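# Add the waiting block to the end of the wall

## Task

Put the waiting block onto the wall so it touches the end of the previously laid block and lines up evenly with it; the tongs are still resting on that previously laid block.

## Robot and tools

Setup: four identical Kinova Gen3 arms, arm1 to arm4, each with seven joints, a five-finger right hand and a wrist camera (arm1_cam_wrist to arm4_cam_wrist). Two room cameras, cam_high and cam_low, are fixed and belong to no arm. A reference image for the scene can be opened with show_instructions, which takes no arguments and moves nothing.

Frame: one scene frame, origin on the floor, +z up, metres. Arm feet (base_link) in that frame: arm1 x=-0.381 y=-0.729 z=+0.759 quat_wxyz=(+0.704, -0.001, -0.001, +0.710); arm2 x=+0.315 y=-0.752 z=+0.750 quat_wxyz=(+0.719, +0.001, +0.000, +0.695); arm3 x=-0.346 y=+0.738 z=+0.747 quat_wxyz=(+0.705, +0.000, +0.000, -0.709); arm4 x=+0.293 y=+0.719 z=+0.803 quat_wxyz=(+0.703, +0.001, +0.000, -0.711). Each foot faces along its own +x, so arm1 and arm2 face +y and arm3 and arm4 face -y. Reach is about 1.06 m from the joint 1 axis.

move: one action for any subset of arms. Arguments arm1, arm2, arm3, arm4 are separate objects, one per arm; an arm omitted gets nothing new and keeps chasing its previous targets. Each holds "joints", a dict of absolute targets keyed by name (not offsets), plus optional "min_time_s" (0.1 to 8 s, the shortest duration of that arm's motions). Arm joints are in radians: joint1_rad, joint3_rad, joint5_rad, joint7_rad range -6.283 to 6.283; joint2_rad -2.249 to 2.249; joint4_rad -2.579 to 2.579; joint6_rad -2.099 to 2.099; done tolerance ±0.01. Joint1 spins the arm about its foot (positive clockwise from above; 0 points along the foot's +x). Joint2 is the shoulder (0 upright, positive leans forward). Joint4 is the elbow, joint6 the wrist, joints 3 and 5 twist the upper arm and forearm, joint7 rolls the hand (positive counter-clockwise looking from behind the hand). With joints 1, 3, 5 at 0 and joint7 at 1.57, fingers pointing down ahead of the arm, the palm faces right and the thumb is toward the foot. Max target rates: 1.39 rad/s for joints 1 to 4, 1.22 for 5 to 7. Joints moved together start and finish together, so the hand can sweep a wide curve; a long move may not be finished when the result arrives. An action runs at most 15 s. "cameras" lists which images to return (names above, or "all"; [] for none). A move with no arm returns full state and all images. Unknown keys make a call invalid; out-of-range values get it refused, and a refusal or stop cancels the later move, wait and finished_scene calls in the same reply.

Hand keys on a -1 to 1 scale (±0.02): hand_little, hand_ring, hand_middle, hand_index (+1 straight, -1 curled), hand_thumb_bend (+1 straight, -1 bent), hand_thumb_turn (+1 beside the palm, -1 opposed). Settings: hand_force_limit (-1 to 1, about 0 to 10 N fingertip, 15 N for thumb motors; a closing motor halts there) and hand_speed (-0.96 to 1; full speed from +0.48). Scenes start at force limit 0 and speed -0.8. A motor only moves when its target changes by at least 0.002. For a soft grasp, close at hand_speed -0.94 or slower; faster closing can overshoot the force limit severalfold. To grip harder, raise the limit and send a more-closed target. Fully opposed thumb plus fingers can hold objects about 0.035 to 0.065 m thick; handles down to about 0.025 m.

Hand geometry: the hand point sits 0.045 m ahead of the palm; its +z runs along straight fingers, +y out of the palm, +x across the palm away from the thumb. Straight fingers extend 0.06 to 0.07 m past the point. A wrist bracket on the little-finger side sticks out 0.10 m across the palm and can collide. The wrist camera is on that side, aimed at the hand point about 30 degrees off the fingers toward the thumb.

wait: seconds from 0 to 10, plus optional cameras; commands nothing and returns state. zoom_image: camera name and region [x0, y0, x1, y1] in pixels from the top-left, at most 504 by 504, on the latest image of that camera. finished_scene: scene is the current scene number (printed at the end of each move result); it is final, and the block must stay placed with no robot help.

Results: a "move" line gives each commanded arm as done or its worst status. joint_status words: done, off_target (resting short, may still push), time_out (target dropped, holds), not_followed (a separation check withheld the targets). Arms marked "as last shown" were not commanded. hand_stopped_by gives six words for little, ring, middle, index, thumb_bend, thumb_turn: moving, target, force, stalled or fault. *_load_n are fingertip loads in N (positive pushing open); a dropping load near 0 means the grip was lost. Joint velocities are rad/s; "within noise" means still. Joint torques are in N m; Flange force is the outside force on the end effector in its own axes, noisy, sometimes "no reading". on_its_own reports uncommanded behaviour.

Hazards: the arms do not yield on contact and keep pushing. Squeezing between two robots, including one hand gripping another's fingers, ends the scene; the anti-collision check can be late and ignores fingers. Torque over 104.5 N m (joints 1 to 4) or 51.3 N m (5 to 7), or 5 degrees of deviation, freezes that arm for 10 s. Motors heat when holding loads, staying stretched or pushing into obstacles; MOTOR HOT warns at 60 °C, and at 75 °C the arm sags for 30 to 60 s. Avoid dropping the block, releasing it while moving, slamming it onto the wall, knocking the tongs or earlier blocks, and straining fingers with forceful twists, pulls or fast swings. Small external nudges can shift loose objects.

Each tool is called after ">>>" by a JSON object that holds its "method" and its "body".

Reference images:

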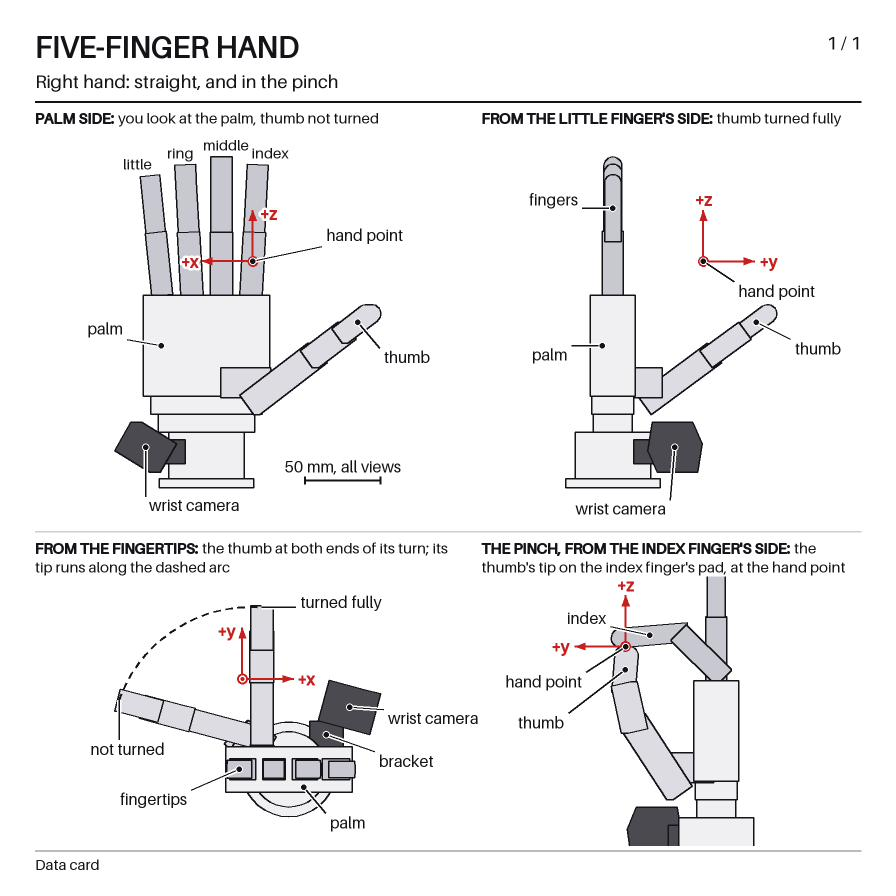

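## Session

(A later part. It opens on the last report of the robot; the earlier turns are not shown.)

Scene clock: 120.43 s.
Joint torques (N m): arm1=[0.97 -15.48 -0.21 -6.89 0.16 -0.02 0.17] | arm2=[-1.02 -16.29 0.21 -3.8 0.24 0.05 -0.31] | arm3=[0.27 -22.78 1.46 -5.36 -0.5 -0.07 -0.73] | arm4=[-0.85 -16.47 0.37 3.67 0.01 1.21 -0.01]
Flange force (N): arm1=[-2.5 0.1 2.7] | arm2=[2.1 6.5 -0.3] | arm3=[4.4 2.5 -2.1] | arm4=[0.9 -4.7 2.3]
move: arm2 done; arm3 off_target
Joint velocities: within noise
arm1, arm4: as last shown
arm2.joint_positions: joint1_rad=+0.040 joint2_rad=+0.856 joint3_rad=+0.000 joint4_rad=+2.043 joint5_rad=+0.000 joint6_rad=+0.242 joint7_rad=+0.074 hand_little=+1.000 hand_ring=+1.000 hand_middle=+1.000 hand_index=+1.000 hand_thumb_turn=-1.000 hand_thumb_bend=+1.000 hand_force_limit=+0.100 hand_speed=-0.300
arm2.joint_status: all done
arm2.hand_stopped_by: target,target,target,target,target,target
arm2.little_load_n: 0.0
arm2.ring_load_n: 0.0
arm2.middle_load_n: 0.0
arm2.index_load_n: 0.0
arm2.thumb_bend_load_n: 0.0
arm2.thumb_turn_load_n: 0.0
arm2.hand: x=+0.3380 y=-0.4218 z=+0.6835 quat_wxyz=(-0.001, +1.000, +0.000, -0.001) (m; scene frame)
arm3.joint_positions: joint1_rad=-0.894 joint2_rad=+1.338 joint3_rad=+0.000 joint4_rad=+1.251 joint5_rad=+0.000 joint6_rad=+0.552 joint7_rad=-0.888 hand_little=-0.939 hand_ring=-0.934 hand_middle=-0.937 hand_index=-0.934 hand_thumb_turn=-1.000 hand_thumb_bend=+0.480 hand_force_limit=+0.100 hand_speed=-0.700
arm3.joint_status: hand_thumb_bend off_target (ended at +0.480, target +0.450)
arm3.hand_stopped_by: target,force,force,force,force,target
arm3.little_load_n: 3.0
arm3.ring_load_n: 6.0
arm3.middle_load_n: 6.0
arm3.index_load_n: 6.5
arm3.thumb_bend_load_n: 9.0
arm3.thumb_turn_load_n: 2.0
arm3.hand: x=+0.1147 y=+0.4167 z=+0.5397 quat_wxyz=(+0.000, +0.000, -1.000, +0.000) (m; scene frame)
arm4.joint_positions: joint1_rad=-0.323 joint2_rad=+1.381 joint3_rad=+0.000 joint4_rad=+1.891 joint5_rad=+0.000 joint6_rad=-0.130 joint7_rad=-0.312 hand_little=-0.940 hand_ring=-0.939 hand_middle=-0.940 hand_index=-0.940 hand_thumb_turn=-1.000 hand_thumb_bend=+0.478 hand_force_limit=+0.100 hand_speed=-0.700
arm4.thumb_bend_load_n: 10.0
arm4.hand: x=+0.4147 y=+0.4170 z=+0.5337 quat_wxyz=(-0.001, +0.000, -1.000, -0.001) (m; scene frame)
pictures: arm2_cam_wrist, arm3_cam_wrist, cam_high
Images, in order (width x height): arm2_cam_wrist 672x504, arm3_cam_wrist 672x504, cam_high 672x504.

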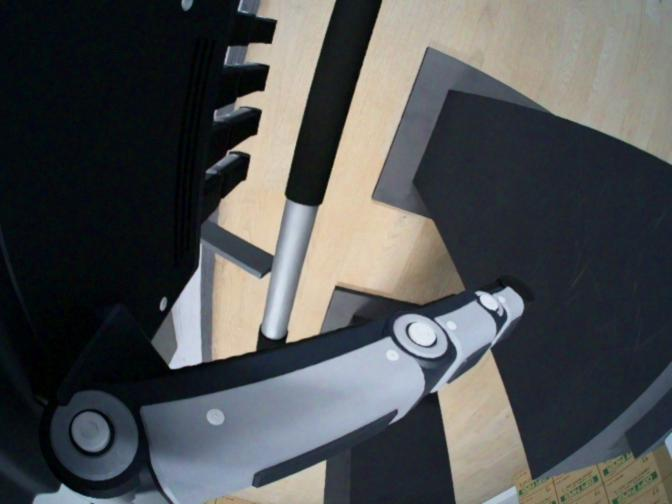

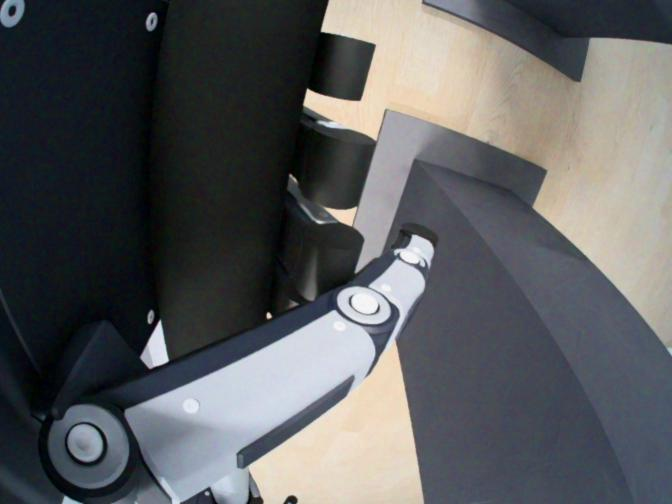

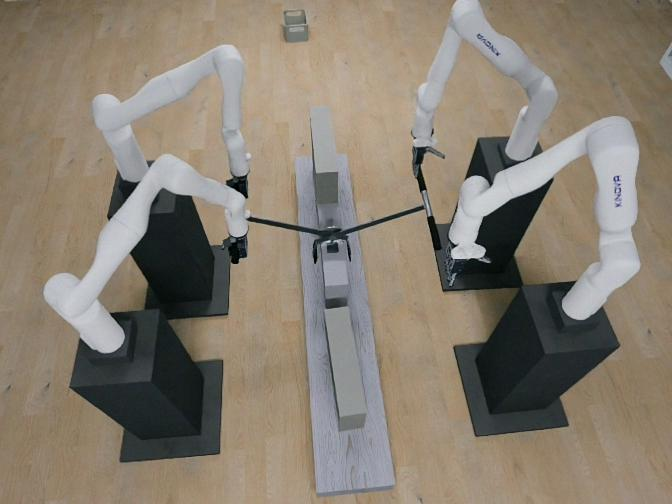

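>>> {"method": "move", "body": {"arm1": {"joints":{"joint1_rad":0.8433,"joint2_rad":1.0784,"joint4_rad":1.3325,"joint6_rad":0.7306,"joint7_rad":0.8348},"min_time_s":2.5}, "arm2": {"joints":{"joint2_rad":1.0652,"joint4_rad":1.9967,"joint6_rad":0.0797},"min_time_s":1.5}, "cameras": ["cam_high","arm1_cam_wrist","arm2_cam_wrist"]}}

>>> {"method": "zoom_image", "body": {"camera": "cam_high", "region": [200, 140, 480, 350]}}

Scene clock: 124.40 s.
Joint torques (N m): arm1=[0.9 -22.7 0.04 -6.18 0.19 -0.05 0.21] | arm2=[-0.92 -17.3 0.24 -2.4 0.23 0.09 -0.28] | arm3=[0.28 -22.74 1.48 -5.36 -0.54 -0.06 -0.75] | arm4=[-0.87 -16.49 0.38 3.7 -0.01 1.25 -0.01]
Flange force (N): arm1=[-3.1 0.0 1.0] | arm2=[1.6 6.1 -1.3] | arm3=[4.5 2.6 -2.1] | arm4=[1.0 -4.7 2.4]
move: arm1 done; arm2 done
Joint velocities: within noise
arm1.joint_positions: joint1_rad=+0.843 joint2_rad=+1.078 joint3_rad=+0.000 joint4_rad=+1.332 joint5_rad=+0.000 joint6_rad=+0.731 joint7_rad=+0.835 hand_little=+1.000 hand_ring=+1.000 hand_middle=+1.000 hand_index=+1.000 hand_thumb_turn=-1.000 hand_thumb_bend=+1.000 hand_force_limit=+0.100 hand_speed=-0.200
arm1.joint_status: all done
arm1.hand_stopped_by: target,target,target,target,target,target
arm1.little_load_n: 0.0
arm1.ring_load_n: 0.0
arm1.middle_load_n: 0.0
arm1.index_load_n: 0.0
arm1.thumb_bend_load_n: 0.0
arm1.thumb_turn_load_n: 0.0
arm1.hand: x=+0.0359 y=-0.4183 z=+0.6868 quat_wxyz=(+0.001, +1.000, -0.001, +0.001) (m; scene frame)
arm2.joint_positions: joint1_rad=+0.041 joint2_rad=+1.065 joint3_rad=+0.000 joint4_rad=+1.997 joint5_rad=+0.000 joint6_rad=+0.080 joint7_rad=+0.074 hand_little=+1.000 hand_ring=+1.000 hand_middle=+1.000 hand_index=+1.000 hand_thumb_turn=-1.000 hand_thumb_bend=+1.000 hand_force_limit=+0.100 hand_speed=-0.300
arm2.joint_status: all done
arm2.hand_stopped_by: target,target,target,target,target,target
arm2.little_load_n: 0.0
arm2.ring_load_n: 0.0
arm2.middle_load_n: 0.0
arm2.index_load_n: 0.0
arm2.thumb_bend_load_n: 0.0
arm2.thumb_turn_load_n: 0.0
arm2.hand: x=+0.3379 y=-0.4218 z=+0.6035 quat_wxyz=(-0.001, +1.000, +0.000, -0.001) (m; scene frame)
arm3, arm4: as last shown
arm3.hand: x=+0.1146 y=+0.4166 z=+0.5397 quat_wxyz=(+0.000, +0.000, -1.000, +0.000) (m; scene frame)
arm4.middle_load_n: -0.5
arm4.thumb_bend_load_n: 9.5
arm4.thumb_turn_load_n: 2.0
pictures: arm1_cam_wrist, arm2_cam_wrist, cam_high
Images, in order (width x height): arm1_cam_wrist 672x504, arm2_cam_wrist 672x504, cam_high 672x504.

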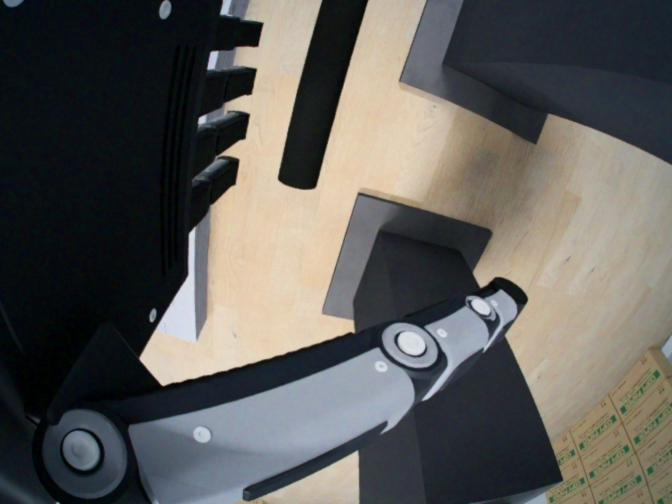

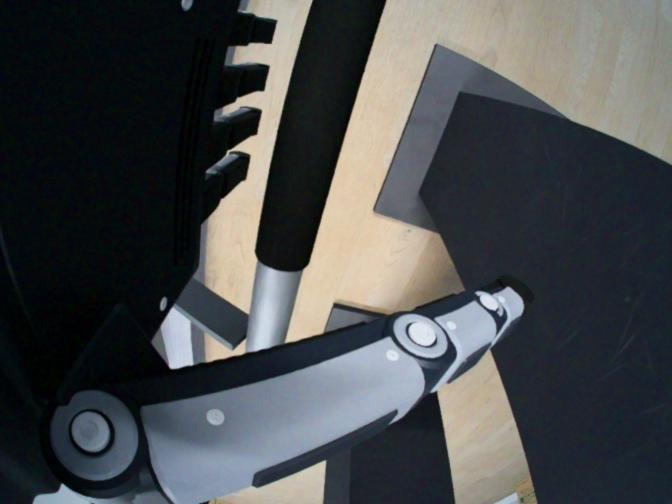

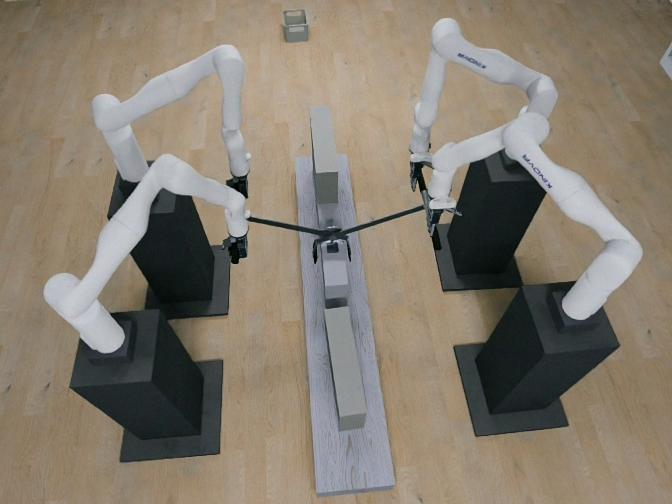

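Scaled by 1.800 from the camera's 672x504 image, which has a finer 960x720 frame.

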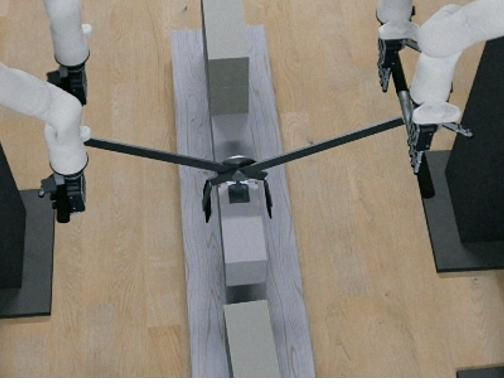

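>>> {"method": "move", "body": {"arm1": {"joints":{"joint2_rad":1.2320,"joint4_rad":1.2855,"joint6_rad":0.6241},"min_time_s":1.5}, "arm2": {"joints":{"joint1_rad":0.0413,"joint2_rad":1.2452,"joint4_rad":1.9266,"joint6_rad":-0.0302,"joint7_rad":0.0752},"min_time_s":1.8}, "cameras": ["arm1_cam_wrist","arm2_cam_wrist"]}}

>>> {"method": "move", "body": {"arm1": {"joints":{"joint1_rad":0.8484,"joint2_rad":1.3743,"joint4_rad":1.2134,"joint6_rad":0.5539,"joint7_rad":0.8399},"min_time_s":1.8}, "arm2": {"joints":{"hand_little":-0.94,"hand_ring":-0.94,"hand_middle":-0.94,"hand_index":-0.94,"hand_speed":-0.7}}, "cameras": ["arm1_cam_wrist","arm2_cam_wrist"]}}

Scene clock: 127.90 s.
Joint torques (N m): arm1=[0.92 -23.18 0.06 -5.5 0.21 -0.04 0.17] | arm2=[-0.92 -17.66 0.31 -1.42 0.25 0.09 -0.28] | arm3=[0.25 -22.77 1.47 -5.31 -0.51 -0.03 -0.74] | arm4=[-0.84 -16.51 0.35 3.66 0.01 1.24 -0.03]
Flange force (N): arm1=[-3.2 0.1 0.6] | arm2=[1.5 5.6 -2.5] | arm3=[4.3 2.4 -2.0] | arm4=[0.9 -4.6 2.4]
move: arm1 done; arm2 done
Joint velocities: within noise
arm1.joint_positions: joint1_rad=+0.843 joint2_rad=+1.232 joint3_rad=+0.000 joint4_rad=+1.286 joint5_rad=+0.000 joint6_rad=+0.624 joint7_rad=+0.835 hand_little=+1.000 hand_ring=+1.000 hand_middle=+1.000 hand_index=+1.000 hand_thumb_turn=-1.000 hand_thumb_bend=+1.000 hand_force_limit=+0.100 hand_speed=-0.200
arm1.joint_status: all done
arm1.hand_stopped_by: target,target,target,target,target,target
arm1.little_load_n: 0.0
arm1.ring_load_n: 0.0
arm1.middle_load_n: 0.0
arm1.index_load_n: 0.0
arm1.thumb_bend_load_n: 0.0
arm1.thumb_turn_load_n: 0.0
arm1.hand: x=+0.0360 y=-0.4184 z=+0.6068 quat_wxyz=(+0.001, +1.000, -0.001, +0.001) (m; scene frame)
arm2.joint_positions: joint1_rad=+0.041 joint2_rad=+1.245 joint3_rad=+0.000 joint4_rad=+1.927 joint5_rad=+0.000 joint6_rad=-0.030 joint7_rad=+0.075 hand_little=+1.000 hand_ring=+1.000 hand_middle=+1.000 hand_index=+1.000 hand_thumb_turn=-1.000 hand_thumb_bend=+1.000 hand_force_limit=+0.100 hand_speed=-0.300
arm2.joint_status: all done
arm2.hand_stopped_by: target,target,target,target,target,target
arm2.little_load_n: -0.5
arm2.ring_load_n: 0.0
arm2.middle_load_n: 0.0
arm2.index_load_n: 0.0
arm2.thumb_bend_load_n: 0.0
arm2.thumb_turn_load_n: 0.0
arm2.hand: x=+0.3379 y=-0.4257 z=+0.5334 quat_wxyz=(-0.001, +1.000, +0.000, -0.001) (m; scene frame)
arm3, arm4: as last shown
arm4.middle_load_n: -1.0
pictures: arm1_cam_wrist, arm2_cam_wrist
Images, in order (width x height): arm1_cam_wrist 672x504, arm2_cam_wrist 672x504.

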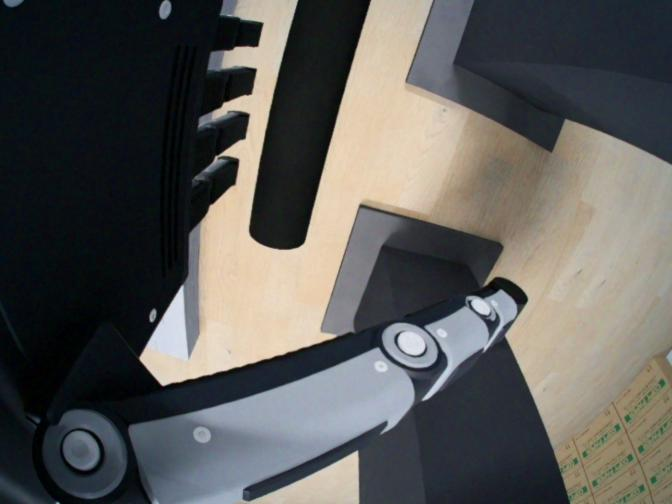

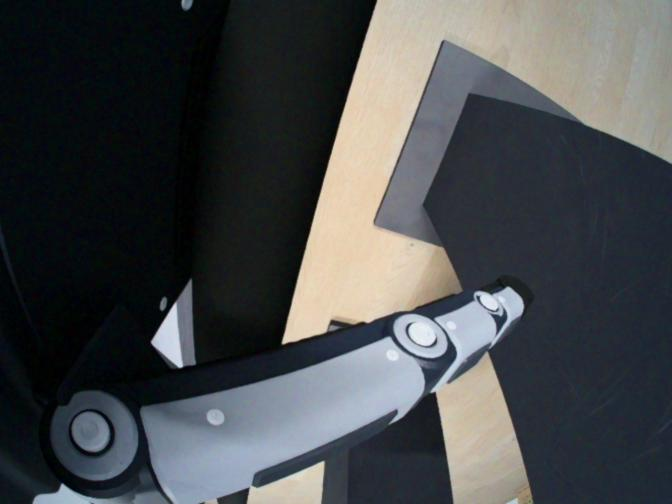

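Scene clock: 130.57 s.
Joint torques (N m): arm1=[0.98 -23.42 0.03 -4.92 0.21 -0.01 0.19] | arm2=[1.84 -19.84 2.66 -0.9 -0.97 0.47 -1.57] | arm3=[0.76 -24.89 1.75 -5.6 -0.57 0.2 -0.81] | arm4=[-0.67 -18.15 0.64 1.81 -0.12 0.38 -0.15]
Flange force (N): arm1=[-3.1 -0.2 0.4] | arm2=[-2.3 5.1 4.2] | arm3=[3.3 2.5 2.3] | arm4=[1.6 -1.4 2.5]
move: arm1 done; arm2 off_target
Joint velocities: within noise
arm1.joint_positions: joint1_rad=+0.848 joint2_rad=+1.374 joint3_rad=+0.000 joint4_rad=+1.213 joint5_rad=+0.000 joint6_rad=+0.554 joint7_rad=+0.840 hand_little=+1.000 hand_ring=+1.000 hand_middle=+1.000 hand_index=+1.000 hand_thumb_turn=-1.000 hand_thumb_bend=+1.000 hand_force_limit=+0.100 hand_speed=-0.200
arm1.joint_status: all done
arm1.hand_stopped_by: target,target,target,target,target,target
arm1.little_load_n: 0.0
arm1.ring_load_n: 0.0
arm1.middle_load_n: 0.0
arm1.index_load_n: 0.0
arm1.thumb_bend_load_n: 0.0
arm1.thumb_turn_load_n: 0.0
arm1.hand: x=+0.0362 y=-0.4225 z=+0.5368 quat_wxyz=(+0.001, +1.000, -0.001, +0.001) (m; scene frame)
arm2.joint_positions: joint1_rad=+0.041 joint2_rad=+1.245 joint3_rad=+0.000 joint4_rad=+1.927 joint5_rad=+0.000 joint6_rad=-0.030 joint7_rad=+0.075 hand_little=-0.904 hand_ring=-0.877 hand_middle=-0.875 hand_index=-0.850 hand_thumb_turn=-1.000 hand_thumb_bend=+1.000 hand_force_limit=+0.100 hand_speed=-0.700
arm2.joint_status: hand_little off_target (ended at -0.904, target -0.940); hand_ring off_target (ended at -0.877, target -0.940); hand_middle off_target (ended at -0.875, target -0.940); hand_index off_target (ended at -0.850, target -0.940); the others done
arm2.hand_stopped_by: force,force,force,force,target,target
arm2.little_load_n: 9.5
arm2.ring_load_n: 7.0
arm2.middle_load_n: 10.0
arm2.index_load_n: 2.5
arm2.thumb_bend_load_n: 0.0
arm2.thumb_turn_load_n: 0.0
arm2.hand: x=+0.3379 y=-0.4257 z=+0.5334 quat_wxyz=(-0.001, +1.000, +0.000, -0.001) (m; scene frame)
arm3: as last shown
arm3.hand: x=+0.1147 y=+0.4166 z=+0.5397 quat_wxyz=(+0.000, +0.000, -1.000, +0.000) (m; scene frame)
arm4.joint_positions: joint1_rad=-0.323 joint2_rad=+1.381 joint3_rad=+0.000 joint4_rad=+1.891 joint5_rad=+0.000 joint6_rad=-0.130 joint7_rad=-0.312 hand_little=-0.940 hand_ring=-0.939 hand_middle=-0.940 hand_index=-0.940 hand_thumb_turn=-1.000 hand_thumb_bend=+0.478 hand_force_limit=+0.100 hand_speed=-0.700
arm4.joint_status: not commanded
arm4.hand_stopped_by: target,target,target,target,force,target
arm4.little_load_n: 0.0
arm4.ring_load_n: 0.0
arm4.middle_load_n: -1.0
arm4.index_load_n: 0.0
arm4.thumb_bend_load_n: 9.5
arm4.thumb_turn_load_n: 2.0
arm4.hand: x=+0.4147 y=+0.4170 z=+0.5337 quat_wxyz=(-0.001, +0.000, -1.000, -0.001) (m; scene frame)
pictures: arm1_cam_wrist, arm2_cam_wrist
Images, in order (width x height): arm1_cam_wrist 672x504, arm2_cam_wrist 672x504.

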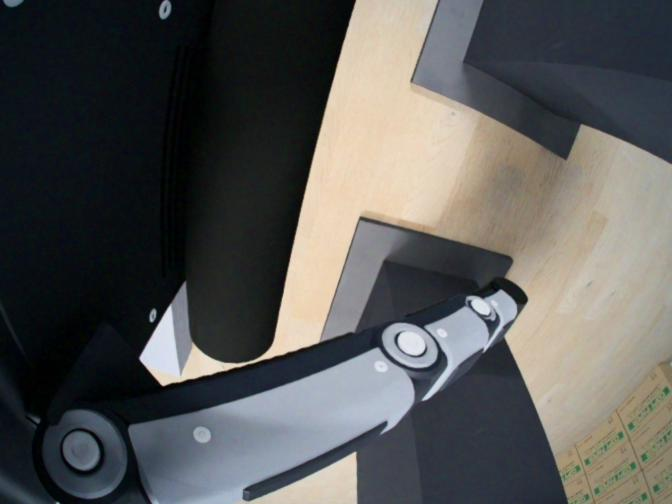

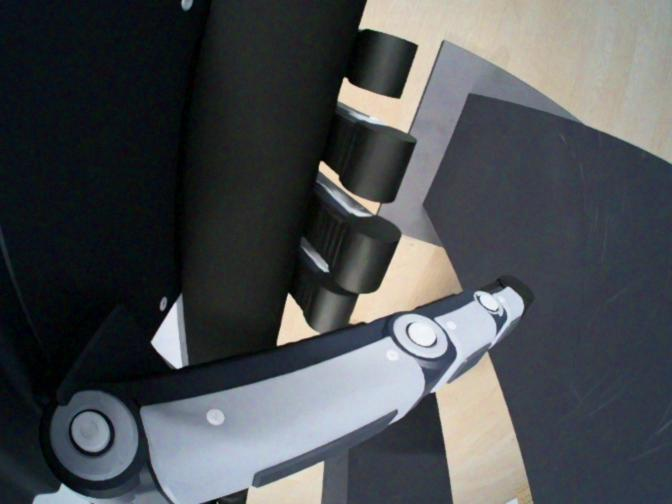

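>>> {"method": "move", "body": {"arm1": {"joints":{"hand_little":-0.94,"hand_ring":-0.94,"hand_middle":-0.94,"hand_index":-0.94,"hand_speed":-0.7}}, "arm2": {"joints":{"hand_thumb_bend":0.45}}}}

>>> {"method": "move", "body": {"arm1": {"joints":{"hand_thumb_bend":0.45}}, "cameras": ["cam_high","cam_low","arm1_cam_wrist","arm2_cam_wrist"]}}

>>> {"method": "zoom_image", "body": {"camera": "cam_high", "region": [200, 140, 480, 350]}}

Scene clock: 134.33 s.
Joint torques (N m): arm1=[3.03 -25.56 1.96 -3.42 0.28 1.46 -0.41] | arm2=[-0.47 -19.2 1.65 -2.28 0.23 -0.44 -0.4] | arm3=[0.59 -24.88 1.68 -5.57 -0.53 0.22 -0.74] | arm4=[-0.59 -18.15 0.68 1.87 -0.13 0.36 -0.13]
Flange force (N): arm1=[-1.0 -5.2 8.3] | arm2=[0.4 6.6 -0.4] | arm3=[3.4 2.4 2.3] | arm4=[1.3 -1.6 2.6]
move: arm1 off_target; arm2 off_target
Joint velocities: within noise
arm1.joint_positions: joint1_rad=+0.848 joint2_rad=+1.374 joint3_rad=+0.000 joint4_rad=+1.213 joint5_rad=+0.000 joint6_rad=+0.554 joint7_rad=+0.840 hand_little=-0.795 hand_ring=-0.792 hand_middle=-0.790 hand_index=-0.767 hand_thumb_turn=-1.000 hand_thumb_bend=+1.000 hand_force_limit=+0.100 hand_speed=-0.700
arm1.joint_status: hand_little off_target (ended at -0.795, target -0.940); hand_ring off_target (ended at -0.792, target -0.940); hand_middle off_target (ended at -0.790, target -0.940); hand_index off_target (ended at -0.767, target -0.940); the others done
arm1.hand_stopped_by: force,force,force,force,target,target
arm1.little_load_n: 6.0
arm1.ring_load_n: 11.5
arm1.middle_load_n: 11.0
arm1.index_load_n: 4.5
arm1.thumb_bend_load_n: 0.0
arm1.thumb_turn_load_n: 0.0
arm1.hand: x=+0.0362 y=-0.4225 z=+0.5368 quat_wxyz=(+0.001, +1.000, -0.001, +0.001) (m; scene frame)
arm2.joint_positions: joint1_rad=+0.041 joint2_rad=+1.245 joint3_rad=+0.000 joint4_rad=+1.927 joint5_rad=+0.000 joint6_rad=-0.030 joint7_rad=+0.075 hand_little=-0.904 hand_ring=-0.877 hand_middle=-0.875 hand_index=-0.851 hand_thumb_turn=-1.000 hand_thumb_bend=+0.495 hand_force_limit=+0.100 hand_speed=-0.700
arm2.joint_status: hand_thumb_bend off_target (ended at +0.495, target +0.450)
arm2.hand_stopped_by: force,force,force,force,force,target
arm2.little_load_n: 10.5
arm2.ring_load_n: 6.0
arm2.middle_load_n: 7.5
arm2.index_load_n: 0.0
arm2.thumb_bend_load_n: 9.0
arm2.thumb_turn_load_n: 2.0
arm2.hand: x=+0.3378 y=-0.4257 z=+0.5334 quat_wxyz=(-0.001, +1.000, +0.000, -0.001) (m; scene frame)
arm3, arm4: as last shown
arm3.index_load_n: 7.0
arm3.hand: x=+0.1146 y=+0.4166 z=+0.5397 quat_wxyz=(+0.000, +0.000, -1.000, +0.000) (m; scene frame)
pictures: none

Scene clock: 135.93 s.
Joint torques (N m): arm1=[3.16 -25.65 2.05 -3.66 0.17 1.34 -0.43] | arm2=[-0.46 -19.26 1.65 -2.47 0.11 -0.54 -0.33] | arm3=[0.6 -24.87 1.66 -5.55 -0.53 0.23 -0.76] | arm4=[-0.66 -18.15 0.64 1.87 -0.14 0.41 -0.13]
Flange force (N): arm1=[-1.6 -4.9 8.0] | arm2=[0.4 6.9 -0.6] | arm3=[3.4 2.3 2.4] | arm4=[1.5 -1.5 2.6]
move: arm1 off_target
Joint velocities: within noise
arm1.joint_positions: joint1_rad=+0.848 joint2_rad=+1.374 joint3_rad=+0.000 joint4_rad=+1.213 joint5_rad=+0.000 joint6_rad=+0.554 joint7_rad=+0.840 hand_little=-0.795 hand_ring=-0.792 hand_middle=-0.790 hand_index=-0.767 hand_thumb_turn=-1.000 hand_thumb_bend=+0.496 hand_force_limit=+0.100 hand_speed=-0.700
arm1.joint_status: hand_thumb_bend off_target (ended at +0.496, target +0.450)
arm1.hand_stopped_by: force,force,force,force,force,target
arm1.little_load_n: 6.0
arm1.ring_load_n: 11.5
arm1.middle_load_n: 11.0
arm1.index_load_n: 4.5
arm1.thumb_bend_load_n: 9.5
arm1.thumb_turn_load_n: 2.0
arm1.hand: x=+0.0362 y=-0.4225 z=+0.5368 quat_wxyz=(+0.001, +1.000, -0.001, +0.001) (m; scene frame)
arm2, arm3, arm4: as last shown
arm2.ring_load_n: 5.5
arm2.thumb_bend_load_n: 8.5
arm2.hand: x=+0.3379 y=-0.4257 z=+0.5334 quat_wxyz=(-0.001, +1.000, +0.000, -0.001) (m; scene frame)
arm3.index_load_n: 6.5
arm4.joint_positions: joint1_rad=-0.323 joint2_rad=+1.380 joint3_rad=+0.000 joint4_rad=+1.891 joint5_rad=+0.000 joint6_rad=-0.130 joint7_rad=-0.312 hand_little=-0.940 hand_ring=-0.939 hand_middle=-0.940 hand_index=-0.940 hand_thumb_turn=-1.000 hand_thumb_bend=+0.478 hand_force_limit=+0.100 hand_speed=-0.700
arm4.thumb_bend_load_n: 10.0
pictures: arm1_cam_wrist, arm2_cam_wrist, cam_high, cam_low
Images, in order (width x height): arm1_cam_wrist 672x504, arm2_cam_wrist 672x504, cam_high 672x504, cam_low 672x504.

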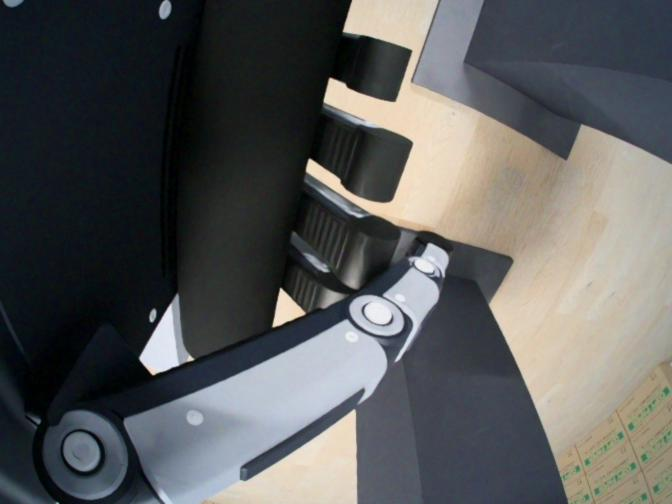

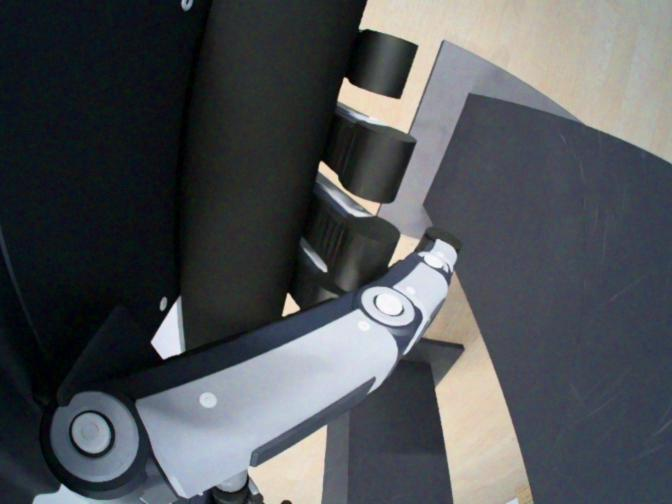

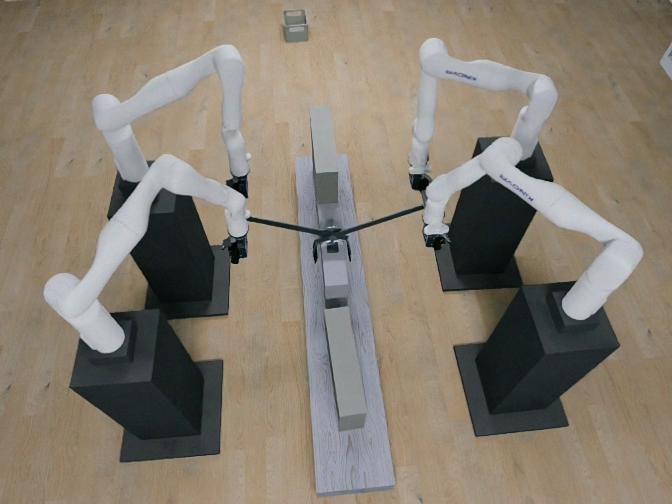

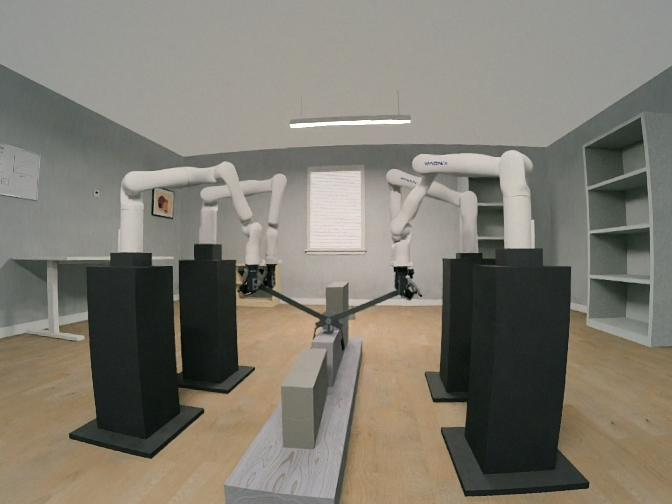

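Scaled by 1.800 from the camera's 672x504 image, which has a finer 960x720 frame.

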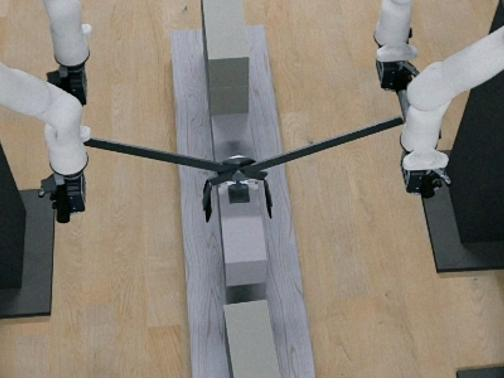

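>>> {"method": "move", "body": {"arm1": {"joints":{"joint1_rad":0.8484,"joint2_rad":1.3317,"joint4_rad":1.2416,"joint6_rad":0.5683,"joint7_rad":0.8399},"min_time_s":1.2}, "arm2": {"joints":{"joint1_rad":0.0413,"joint2_rad":1.1943,"joint4_rad":1.9541,"joint6_rad":-0.0068,"joint7_rad":0.0752},"min_time_s":1.2}, "arm3": {"joints":{"joint1_rad":-0.8940,"joint2_rad":1.2960,"joint4_rad":1.2767,"joint6_rad":0.5688,"joint7_rad":-0.8883},"min_time_s":1.2}, "arm4": {"joints":{"joint1_rad":-0.3228,"joint2_rad":1.3303,"joint4_rad":1.9265,"joint6_rad":-0.1152,"joint7_rad":-0.3115},"min_time_s":1.2}, "cameras": ["cam_low"]}}

>>> {"method": "move", "body": {"arm1": {"joints":{"joint1_rad":0.6932,"joint2_rad":1.2460,"joint4_rad":1.5861,"joint6_rad":0.3095,"joint7_rad":0.6847},"min_time_s":2}, "arm2": {"joints":{"joint1_rad":-0.2542,"joint2_rad":1.1942,"joint4_rad":1.9509,"joint6_rad":-0.0035,"joint7_rad":-0.2203},"min_time_s":2}, "arm3": {"joints":{"joint1_rad":-0.7461,"joint2_rad":1.2131,"joint4_rad":1.6048,"joint6_rad":0.3236,"joint7_rad":-0.7404},"min_time_s":2}, "arm4": {"joints":{"joint1_rad":-0.0123,"joint2_rad":1.3339,"joint4_rad":1.9572,"joint6_rad":-0.1495,"joint7_rad":-0.0010},"min_time_s":2}, "cameras": ["cam_high","cam_low"]}}

>>> {"method": "zoom_image", "body": {"camera": "cam_high", "region": [200, 160, 480, 370]}}

>>> {"method": "zoom_image", "body": {"camera": "cam_low", "region": [220, 220, 440, 385]}}

Scene clock: 148.60 s.
Joint torques (N m): arm1=[5.48 -25.67 3.44 -3.98 -0.15 1 -1.11] | arm2=[1.95 -19.17 4.13 2.23 -0.33 1.55 -0.88] | arm3=[-1.24 -24.79 -1.15 -2.09 -2.29 2.42 -1.68] | arm4=[-0.93 -15.95 0.16 5.29 -0.04 2.01 -0.06]
Flange force (N): arm1=[-3.2 -7.3 7.6] | arm2=[-3.3 -2.2 8.9] | arm3=[-0.6 -7.6 8.8] | arm4=[0.6 -7.5 4.6]
move: arm1 done; arm2 done; arm3 done; arm4 done
Joint velocities: within noise
arm1.joint_positions: joint1_rad=+0.848 joint2_rad=+1.332 joint3_rad=+0.000 joint4_rad=+1.242 joint5_rad=+0.000 joint6_rad=+0.568 joint7_rad=+0.840 hand_little=-0.795 hand_ring=-0.792 hand_middle=-0.790 hand_index=-0.767 hand_thumb_turn=-1.000 hand_thumb_bend=+0.496 hand_force_limit=+0.100 hand_speed=-0.700
arm1.joint_status: all done
arm1.hand_stopped_by: force,force,force,force,force,target
arm1.little_load_n: 5.0
arm1.ring_load_n: 10.0
arm1.middle_load_n: 10.0
arm1.index_load_n: 3.5
arm1.thumb_bend_load_n: 9.5
arm1.thumb_turn_load_n: 2.0
arm1.hand: x=+0.0362 y=-0.4225 z=+0.5567 quat_wxyz=(+0.001, +1.000, -0.001, +0.001) (m; scene frame)
arm2.joint_positions: joint1_rad=+0.041 joint2_rad=+1.194 joint3_rad=+0.000 joint4_rad=+1.954 joint5_rad=+0.000 joint6_rad=-0.007 joint7_rad=+0.075 hand_little=-0.904 hand_ring=-0.877 hand_middle=-0.875 hand_index=-0.851 hand_thumb_turn=-1.000 hand_thumb_bend=+0.495 hand_force_limit=+0.100 hand_speed=-0.700
arm2.joint_status: all done
arm2.hand_stopped_by: force,force,force,force,force,target
arm2.little_load_n: 9.0
arm2.ring_load_n: 4.5
arm2.middle_load_n: 6.5
arm2.index_load_n: 0.0
arm2.thumb_bend_load_n: 9.0
arm2.thumb_turn_load_n: 2.0
arm2.hand: x=+0.3379 y=-0.4257 z=+0.5534 quat_wxyz=(-0.001, +1.000, +0.000, -0.001) (m; scene frame)
arm3.joint_positions: joint1_rad=-0.894 joint2_rad=+1.296 joint3_rad=+0.000 joint4_rad=+1.277 joint5_rad=+0.000 joint6_rad=+0.569 joint7_rad=-0.888 hand_little=-0.939 hand_ring=-0.934 hand_middle=-0.937 hand_index=-0.934 hand_thumb_turn=-1.000 hand_thumb_bend=+0.480 hand_force_limit=+0.100 hand_speed=-0.700
arm3.joint_status: all done
arm3.hand_stopped_by: target,force,force,force,force,target
arm3.little_load_n: 1.5
arm3.ring_load_n: 5.0
arm3.middle_load_n: 6.5
arm3.index_load_n: 9.5
arm3.thumb_bend_load_n: 9.0
arm3.thumb_turn_load_n: 2.0
arm3.hand: x=+0.1147 y=+0.4166 z=+0.5598 quat_wxyz=(+0.000, +0.000, -1.000, +0.001) (m; scene frame)
arm4.joint_positions: joint1_rad=-0.323 joint2_rad=+1.330 joint3_rad=+0.000 joint4_rad=+1.927 joint5_rad=+0.000 joint6_rad=-0.115 joint7_rad=-0.312 hand_little=-0.940 hand_ring=-0.939 hand_middle=-0.940 hand_index=-0.940 hand_thumb_turn=-1.000 hand_thumb_bend=+0.478 hand_force_limit=+0.100 hand_speed=-0.700
arm4.joint_status: all done
arm4.hand_stopped_by: target,target,target,target,force,target
arm4.little_load_n: 0.0
arm4.ring_load_n: 0.0
arm4.middle_load_n: -1.0
arm4.index_load_n: 0.0
arm4.thumb_bend_load_n: 10.0
arm4.thumb_turn_load_n: 2.0
arm4.hand: x=+0.4146 y=+0.4170 z=+0.5538 quat_wxyz=(-0.001, +0.000, -1.000, -0.001) (m; scene frame)
pictures: cam_low
Images, in order (width x height): cam_low 672x504.

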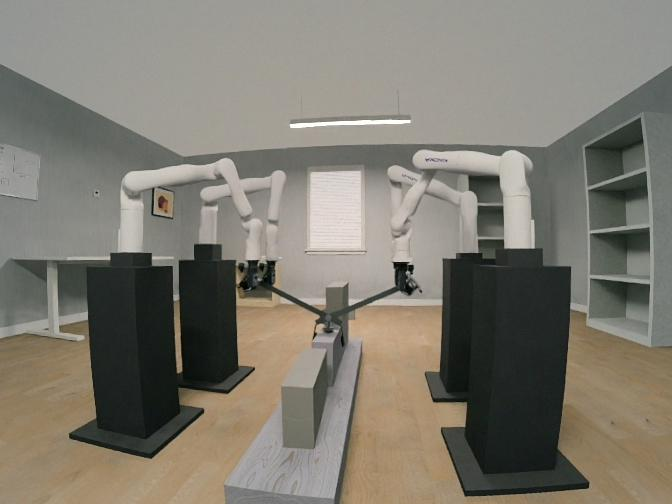

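Scene clock: 150.97 s.
Joint torques (N m): arm1=[5.03 -23.82 4.36 -0.25 -0.31 1.36 -1.08] | arm2=[1.42 -15.43 3.37 4.76 -0.46 3.17 -1.04] | arm3=[-0.17 -20.64 -0.68 3.17 -1.86 3.68 -1.37] | arm4=[-1.15 -14.05 -0.61 6.79 -0.08 2.63 -0.21]
Flange force (N): arm1=[-1.8 -10.1 12.0] | arm2=[-2.5 -4.5 4.6] | arm3=[-4.3 -10.5 10.7] | arm4=[4.0 -9.0 3.1]
move: arm1 done; arm2 done; arm3 done; arm4 done
Joint velocities: within noise
arm1.joint_positions: joint1_rad=+0.693 joint2_rad=+1.246 joint3_rad=+0.000 joint4_rad=+1.586 joint5_rad=+0.000 joint6_rad=+0.310 joint7_rad=+0.685 hand_little=-0.795 hand_ring=-0.792 hand_middle=-0.790 hand_index=-0.767 hand_thumb_turn=-1.000 hand_thumb_bend=+0.496 hand_force_limit=+0.100 hand_speed=-0.700
arm1.joint_status: all done
arm1.hand_stopped_by: force,force,force,force,force,target
arm1.little_load_n: 5.5
arm1.ring_load_n: 10.0
arm1.middle_load_n: 9.5
arm1.index_load_n: 3.5
arm1.thumb_bend_load_n: 9.5
arm1.thumb_turn_load_n: 2.0
arm1.hand: x=-0.0788 y=-0.4223 z=+0.5566 quat_wxyz=(+0.001, +1.000, -0.001, +0.001) (m; scene frame)
arm2.joint_positions: joint1_rad=-0.254 joint2_rad=+1.194 joint3_rad=+0.000 joint4_rad=+1.951 joint5_rad=+0.000 joint6_rad=-0.003 joint7_rad=-0.220 hand_little=-0.903 hand_ring=-0.877 hand_middle=-0.875 hand_index=-0.850 hand_thumb_turn=-1.000 hand_thumb_bend=+0.495 hand_force_limit=+0.100 hand_speed=-0.700
arm2.joint_status: all done
arm2.hand_stopped_by: force,force,force,force,force,target
arm2.little_load_n: 12.0
arm2.ring_load_n: 7.5
arm2.middle_load_n: 8.0
arm2.index_load_n: 1.0
arm2.thumb_bend_load_n: 8.5
arm2.thumb_turn_load_n: 2.0
arm2.hand: x=+0.2228 y=-0.4257 z=+0.5536 quat_wxyz=(-0.001, +1.000, +0.000, -0.001) (m; scene frame)
arm3.joint_positions: joint1_rad=-0.746 joint2_rad=+1.213 joint3_rad=+0.000 joint4_rad=+1.605 joint5_rad=+0.000 joint6_rad=+0.324 joint7_rad=-0.740 hand_little=-0.939 hand_ring=-0.934 hand_middle=-0.937 hand_index=-0.933 hand_thumb_turn=-1.000 hand_thumb_bend=+0.480 hand_force_limit=+0.100 hand_speed=-0.700
arm3.joint_status: all done
arm3.hand_stopped_by: target,force,force,force,force,target
arm3.little_load_n: 1.5
arm3.ring_load_n: 6.0
arm3.middle_load_n: 7.5
arm3.index_load_n: 13.0
arm3.thumb_bend_load_n: 9.5
arm3.thumb_turn_load_n: 2.0
arm3.hand: x=-0.0003 y=+0.4167 z=+0.5597 quat_wxyz=(+0.000, +0.000, -1.000, +0.001) (m; scene frame)
arm4.joint_positions: joint1_rad=-0.012 joint2_rad=+1.334 joint3_rad=+0.000 joint4_rad=+1.957 joint5_rad=+0.000 joint6_rad=-0.150 joint7_rad=-0.001 hand_little=-0.940 hand_ring=-0.939 hand_middle=-0.940 hand_index=-0.940 hand_thumb_turn=-1.000 hand_thumb_bend=+0.478 hand_force_limit=+0.100 hand_speed=-0.700
arm4.joint_status: all done
arm4.hand_stopped_by: target,target,target,target,force,target
arm4.little_load_n: 0.0
arm4.ring_load_n: 0.0
arm4.middle_load_n: -0.5
arm4.index_load_n: 2.0
arm4.thumb_bend_load_n: 9.5
arm4.thumb_turn_load_n: 2.0
arm4.hand: x=+0.2996 y=+0.4169 z=+0.5534 quat_wxyz=(-0.001, +0.000, -1.000, -0.001) (m; scene frame)
pictures: cam_high, cam_low
Images, in order (width x height): cam_high 672x504, cam_low 672x504.

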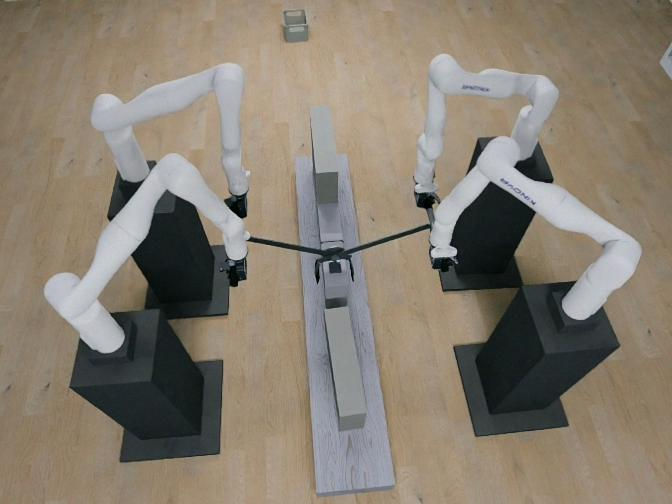

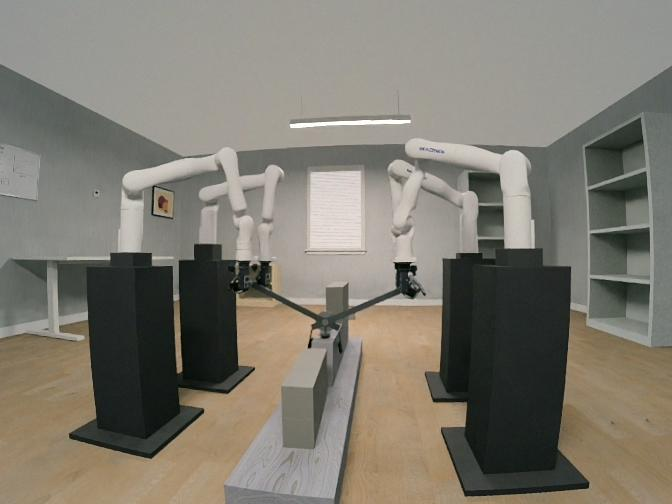

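Scaled by 1.800 from the camera's 672x504 image, which has a finer 960x720 frame.

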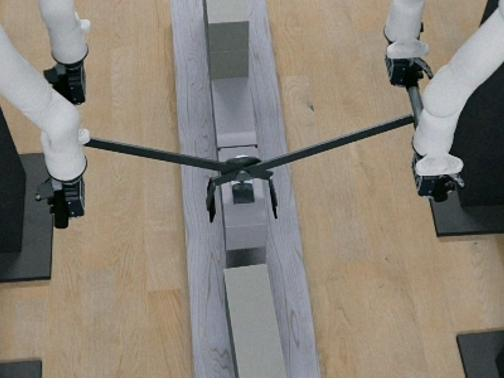

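Scaled by 2.291 from the camera's 672x504 image, which has a finer 960x720 frame.

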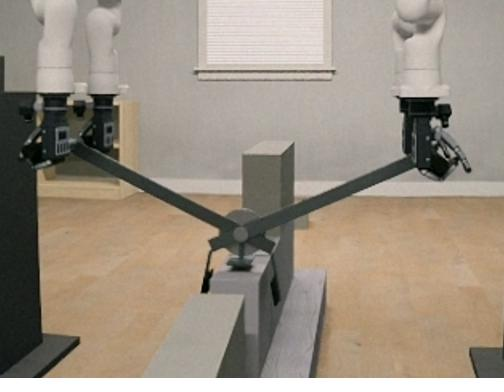

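>>> {"method": "move", "body": {"arm1": {"joints":{"joint1_rad":0.4839,"joint2_rad":1.2125,"joint4_rad":1.8276,"joint6_rad":0.1015,"joint7_rad":0.4754},"min_time_s":2}, "arm2": {"joints":{"joint1_rad":-0.5201,"joint2_rad":1.1983,"joint4_rad":1.8421,"joint6_rad":0.1013,"joint7_rad":-0.4862},"min_time_s":2}, "arm3": {"joints":{"joint1_rad":-0.5463,"joint2_rad":1.1783,"joint4_rad":1.8317,"joint6_rad":0.1316,"joint7_rad":-0.5406},"min_time_s":2}, "arm4": {"joints":{"joint1_rad":0.2923,"joint2_rad":1.3269,"joint4_rad":1.8814,"joint6_rad":-0.0667,"joint7_rad":0.3036},"min_time_s":2}}}

>>> {"method": "move", "body": {"arm1": {"joints":{"joint1_rad":0.2141,"joint2_rad":1.2091,"joint4_rad":1.9743,"joint6_rad":-0.0419,"joint7_rad":0.2056},"min_time_s":2}, "arm2": {"joints":{"joint1_rad":-0.7311,"joint2_rad":1.2253,"joint4_rad":1.6358,"joint6_rad":0.2805,"joint7_rad":-0.6972},"min_time_s":2}, "arm3": {"joints":{"joint1_rad":-0.2886,"joint2_rad":1.1713,"joint4_rad":1.9625,"joint6_rad":0.0078,"joint7_rad":-0.2829},"min_time_s":2}, "arm4": {"joints":{"joint1_rad":0.5451,"joint2_rad":1.3296,"joint4_rad":1.7055,"joint6_rad":0.1065,"joint7_rad":0.5564},"min_time_s":2}, "cameras": ["cam_high","cam_low"]}}

>>> {"method": "zoom_image", "body": {"camera": "cam_high", "region": [200, 220, 480, 430]}}

>>> {"method": "zoom_image", "body": {"camera": "cam_low", "region": [220, 260, 440, 425]}}

Scene clock: 156.10 s.
Joint torques (N m): arm1=[4.16 -20.68 3.84 1.94 -0.64 1.47 -0.86] | arm2=[0.07 -16 0.99 5.39 -0.69 4.11 -1.3] | arm3=[-0.47 -18.9 -1.6 5.13 -2.08 3.58 -1.82] | arm4=[2.08 -15.19 4.06 5.12 -0.36 2.14 -0.25]
Flange force (N): arm1=[-4.3 -8.0 10.6] | arm2=[-1.0 -7.9 6.6] | arm3=[0.0 -11.7 11.9] | arm4=[-1.9 -8.5 2.2]
move: arm1 done; arm2 done; arm3 done; arm4 done
Joint velocities: within noise
arm1.joint_positions: joint1_rad=+0.484 joint2_rad=+1.213 joint3_rad=+0.000 joint4_rad=+1.828 joint5_rad=+0.000 joint6_rad=+0.102 joint7_rad=+0.475 hand_little=-0.795 hand_ring=-0.792 hand_middle=-0.790 hand_index=-0.767 hand_thumb_turn=-1.000 hand_thumb_bend=+0.496 hand_force_limit=+0.100 hand_speed=-0.700
arm1.joint_status: all done
arm1.hand_stopped_by: force,force,force,force,force,target
arm1.little_load_n: 6.0
arm1.ring_load_n: 10.0
arm1.middle_load_n: 10.0
arm1.index_load_n: 3.5
arm1.thumb_bend_load_n: 9.5
arm1.thumb_turn_load_n: 2.0
arm1.hand: x=-0.1938 y=-0.4223 z=+0.5562 quat_wxyz=(+0.001, +1.000, -0.001, +0.001) (m; scene frame)
arm2.joint_positions: joint1_rad=-0.520 joint2_rad=+1.198 joint3_rad=+0.000 joint4_rad=+1.842 joint5_rad=+0.000 joint6_rad=+0.101 joint7_rad=-0.486 hand_little=-0.903 hand_ring=-0.877 hand_middle=-0.875 hand_index=-0.851 hand_thumb_turn=-1.000 hand_thumb_bend=+0.495 hand_force_limit=+0.100 hand_speed=-0.700
arm2.joint_status: all done
arm2.hand_stopped_by: force,force,force,force,force,target
arm2.little_load_n: 12.5
arm2.ring_load_n: 7.5
arm2.middle_load_n: 8.5
arm2.index_load_n: 1.0
arm2.thumb_bend_load_n: 9.0
arm2.thumb_turn_load_n: 2.0
arm2.hand: x=+0.1079 y=-0.4258 z=+0.5537 quat_wxyz=(-0.001, +1.000, +0.000, -0.001) (m; scene frame)
arm3.joint_positions: joint1_rad=-0.546 joint2_rad=+1.178 joint3_rad=+0.000 joint4_rad=+1.832 joint5_rad=+0.000 joint6_rad=+0.132 joint7_rad=-0.541 hand_little=-0.939 hand_ring=-0.934 hand_middle=-0.937 hand_index=-0.933 hand_thumb_turn=-1.000 hand_thumb_bend=+0.480 hand_force_limit=+0.100 hand_speed=-0.700
arm3.joint_status: all done
arm3.hand_stopped_by: target,force,force,force,force,target
arm3.little_load_n: 1.0
arm3.ring_load_n: 6.5
arm3.middle_load_n: 8.0
arm3.index_load_n: 13.5
arm3.thumb_bend_load_n: 9.0
arm3.thumb_turn_load_n: 2.5
arm3.hand: x=-0.1154 y=+0.4168 z=+0.5597 quat_wxyz=(+0.000, +0.000, -1.000, +0.000) (m; scene frame)
arm4.joint_positions: joint1_rad=+0.292 joint2_rad=+1.327 joint3_rad=+0.000 joint4_rad=+1.881 joint5_rad=+0.000 joint6_rad=-0.067 joint7_rad=+0.304 hand_little=-0.940 hand_ring=-0.939 hand_middle=-0.940 hand_index=-0.940 hand_thumb_turn=-1.000 hand_thumb_bend=+0.478 hand_force_limit=+0.100 hand_speed=-0.700
arm4.joint_status: all done
arm4.hand_stopped_by: target,target,target,target,force,target
arm4.little_load_n: 0.0
arm4.ring_load_n: 0.0
arm4.middle_load_n: -1.0
arm4.index_load_n: 1.5
arm4.thumb_bend_load_n: 10.0
arm4.thumb_turn_load_n: 2.0
arm4.hand: x=+0.1846 y=+0.4169 z=+0.5532 quat_wxyz=(-0.001, +0.000, -1.000, -0.001) (m; scene frame)
pictures: none

Scene clock: 158.43 s.
Joint torques (N m): arm1=[3.58 -19.04 3.44 3.07 -0.68 1.33 -0.63] | arm2=[-2.22 -18.37 -1.96 3.44 -0.89 4.16 -1.29] | arm3=[0.85 -17.12 0.03 6.97 -2.05 3.78 -2.1] | arm4=[3.72 -18.12 5.77 2.13 0.01 1.44 -0.31]
Flange force (N): arm1=[-6.3 -5.5 9.8] | arm2=[0.9 -10.2 7.4] | arm3=[0.7 -11.1 11.9] | arm4=[-3.6 -8.3 2.6]
move: arm1 done; arm2 done; arm3 done; arm4 done
Joint velocities: within noise
arm1.joint_positions: joint1_rad=+0.214 joint2_rad=+1.209 joint3_rad=+0.000 joint4_rad=+1.974 joint5_rad=+0.000 joint6_rad=-0.042 joint7_rad=+0.206 hand_little=-0.795 hand_ring=-0.792 hand_middle=-0.790 hand_index=-0.767 hand_thumb_turn=-1.000 hand_thumb_bend=+0.496 hand_force_limit=+0.100 hand_speed=-0.700
arm1.joint_status: all done
arm1.hand_stopped_by: force,force,force,force,force,target
arm1.little_load_n: 6.5
arm1.ring_load_n: 10.0
arm1.middle_load_n: 9.5
arm1.index_load_n: 3.5
arm1.thumb_bend_load_n: 9.5
arm1.thumb_turn_load_n: 2.0
arm1.hand: x=-0.3088 y=-0.4220 z=+0.5559 quat_wxyz=(+0.001, +1.000, -0.001, +0.001) (m; scene frame)
arm2.joint_positions: joint1_rad=-0.731 joint2_rad=+1.225 joint3_rad=+0.000 joint4_rad=+1.636 joint5_rad=+0.000 joint6_rad=+0.280 joint7_rad=-0.697 hand_little=-0.903 hand_ring=-0.877 hand_middle=-0.875 hand_index=-0.851 hand_thumb_turn=-1.000 hand_thumb_bend=+0.495 hand_force_limit=+0.100 hand_speed=-0.700
arm2.joint_status: all done
arm2.hand_stopped_by: force,force,force,force,force,target
arm2.little_load_n: 12.5
arm2.ring_load_n: 7.0
arm2.middle_load_n: 8.5
arm2.index_load_n: 0.5
arm2.thumb_bend_load_n: 8.5
arm2.thumb_turn_load_n: 2.0
arm2.hand: x=-0.0071 y=-0.4258 z=+0.5539 quat_wxyz=(-0.001, +1.000, +0.000, -0.001) (m; scene frame)
arm3.joint_positions: joint1_rad=-0.289 joint2_rad=+1.171 joint3_rad=+0.000 joint4_rad=+1.962 joint5_rad=+0.000 joint6_rad=+0.008 joint7_rad=-0.283 hand_little=-0.939 hand_ring=-0.934 hand_middle=-0.937 hand_index=-0.933 hand_thumb_turn=-1.000 hand_thumb_bend=+0.480 hand_force_limit=+0.100 hand_speed=-0.700
arm3.joint_status: all done
arm3.hand_stopped_by: target,force,force,force,force,target
arm3.little_load_n: 0.5
arm3.ring_load_n: 6.5
arm3.middle_load_n: 7.5
arm3.index_load_n: 14.0
arm3.thumb_bend_load_n: 9.5
arm3.thumb_turn_load_n: 2.5
arm3.hand: x=-0.2303 y=+0.4169 z=+0.5597 quat_wxyz=(+0.000, +0.000, -1.000, +0.000) (m; scene frame)
arm4.joint_positions: joint1_rad=+0.545 joint2_rad=+1.330 joint3_rad=+0.000 joint4_rad=+1.705 joint5_rad=+0.000 joint6_rad=+0.107 joint7_rad=+0.556 hand_little=-0.940 hand_ring=-0.939 hand_middle=-0.940 hand_index=-0.940 hand_thumb_turn=-1.000 hand_thumb_bend=+0.478 hand_force_limit=+0.100 hand_speed=-0.700
arm4.joint_status: all done
arm4.hand_stopped_by: target,target,target,target,force,target
arm4.little_load_n: 0.0
arm4.ring_load_n: 0.0
arm4.middle_load_n: -1.0
arm4.index_load_n: 1.5
arm4.thumb_bend_load_n: 9.5
arm4.thumb_turn_load_n: 2.5
arm4.hand: x=+0.0696 y=+0.4169 z=+0.5529 quat_wxyz=(-0.001, +0.000, -1.000, -0.001) (m; scene frame)
pictures: cam_high, cam_low
Images, in order (width x height): cam_high 672x504, cam_low 672x504.

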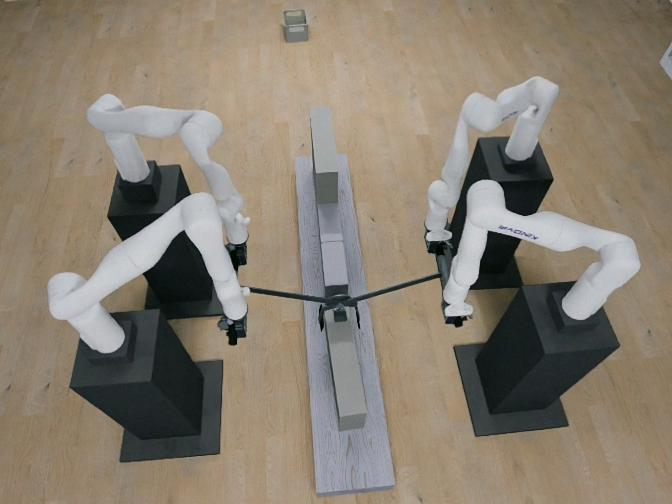

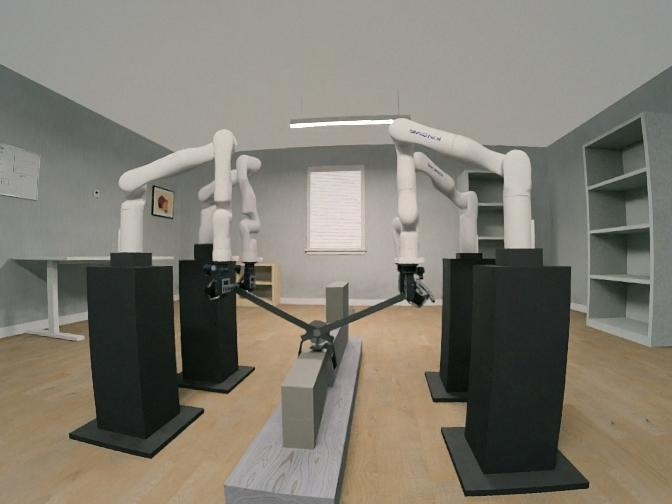

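Scaled by 1.800 from the camera's 672x504 image, which has a finer 960x720 frame.

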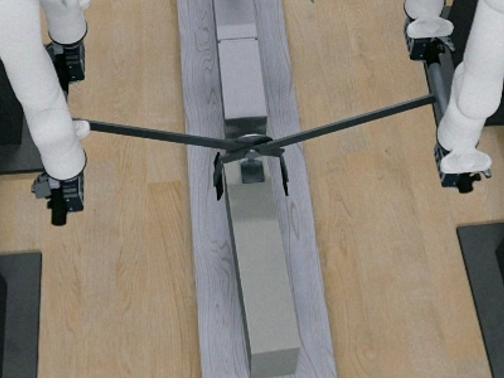

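Scaled by 2.291 from the camera's 672x504 image, which has a finer 960x720 frame.

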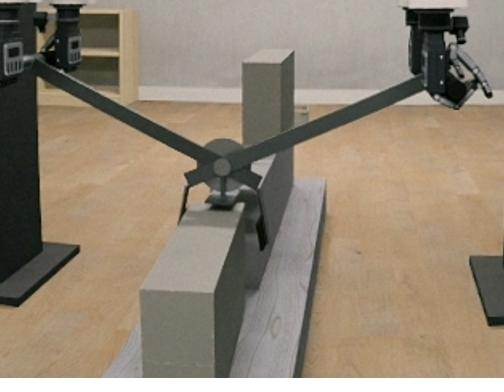

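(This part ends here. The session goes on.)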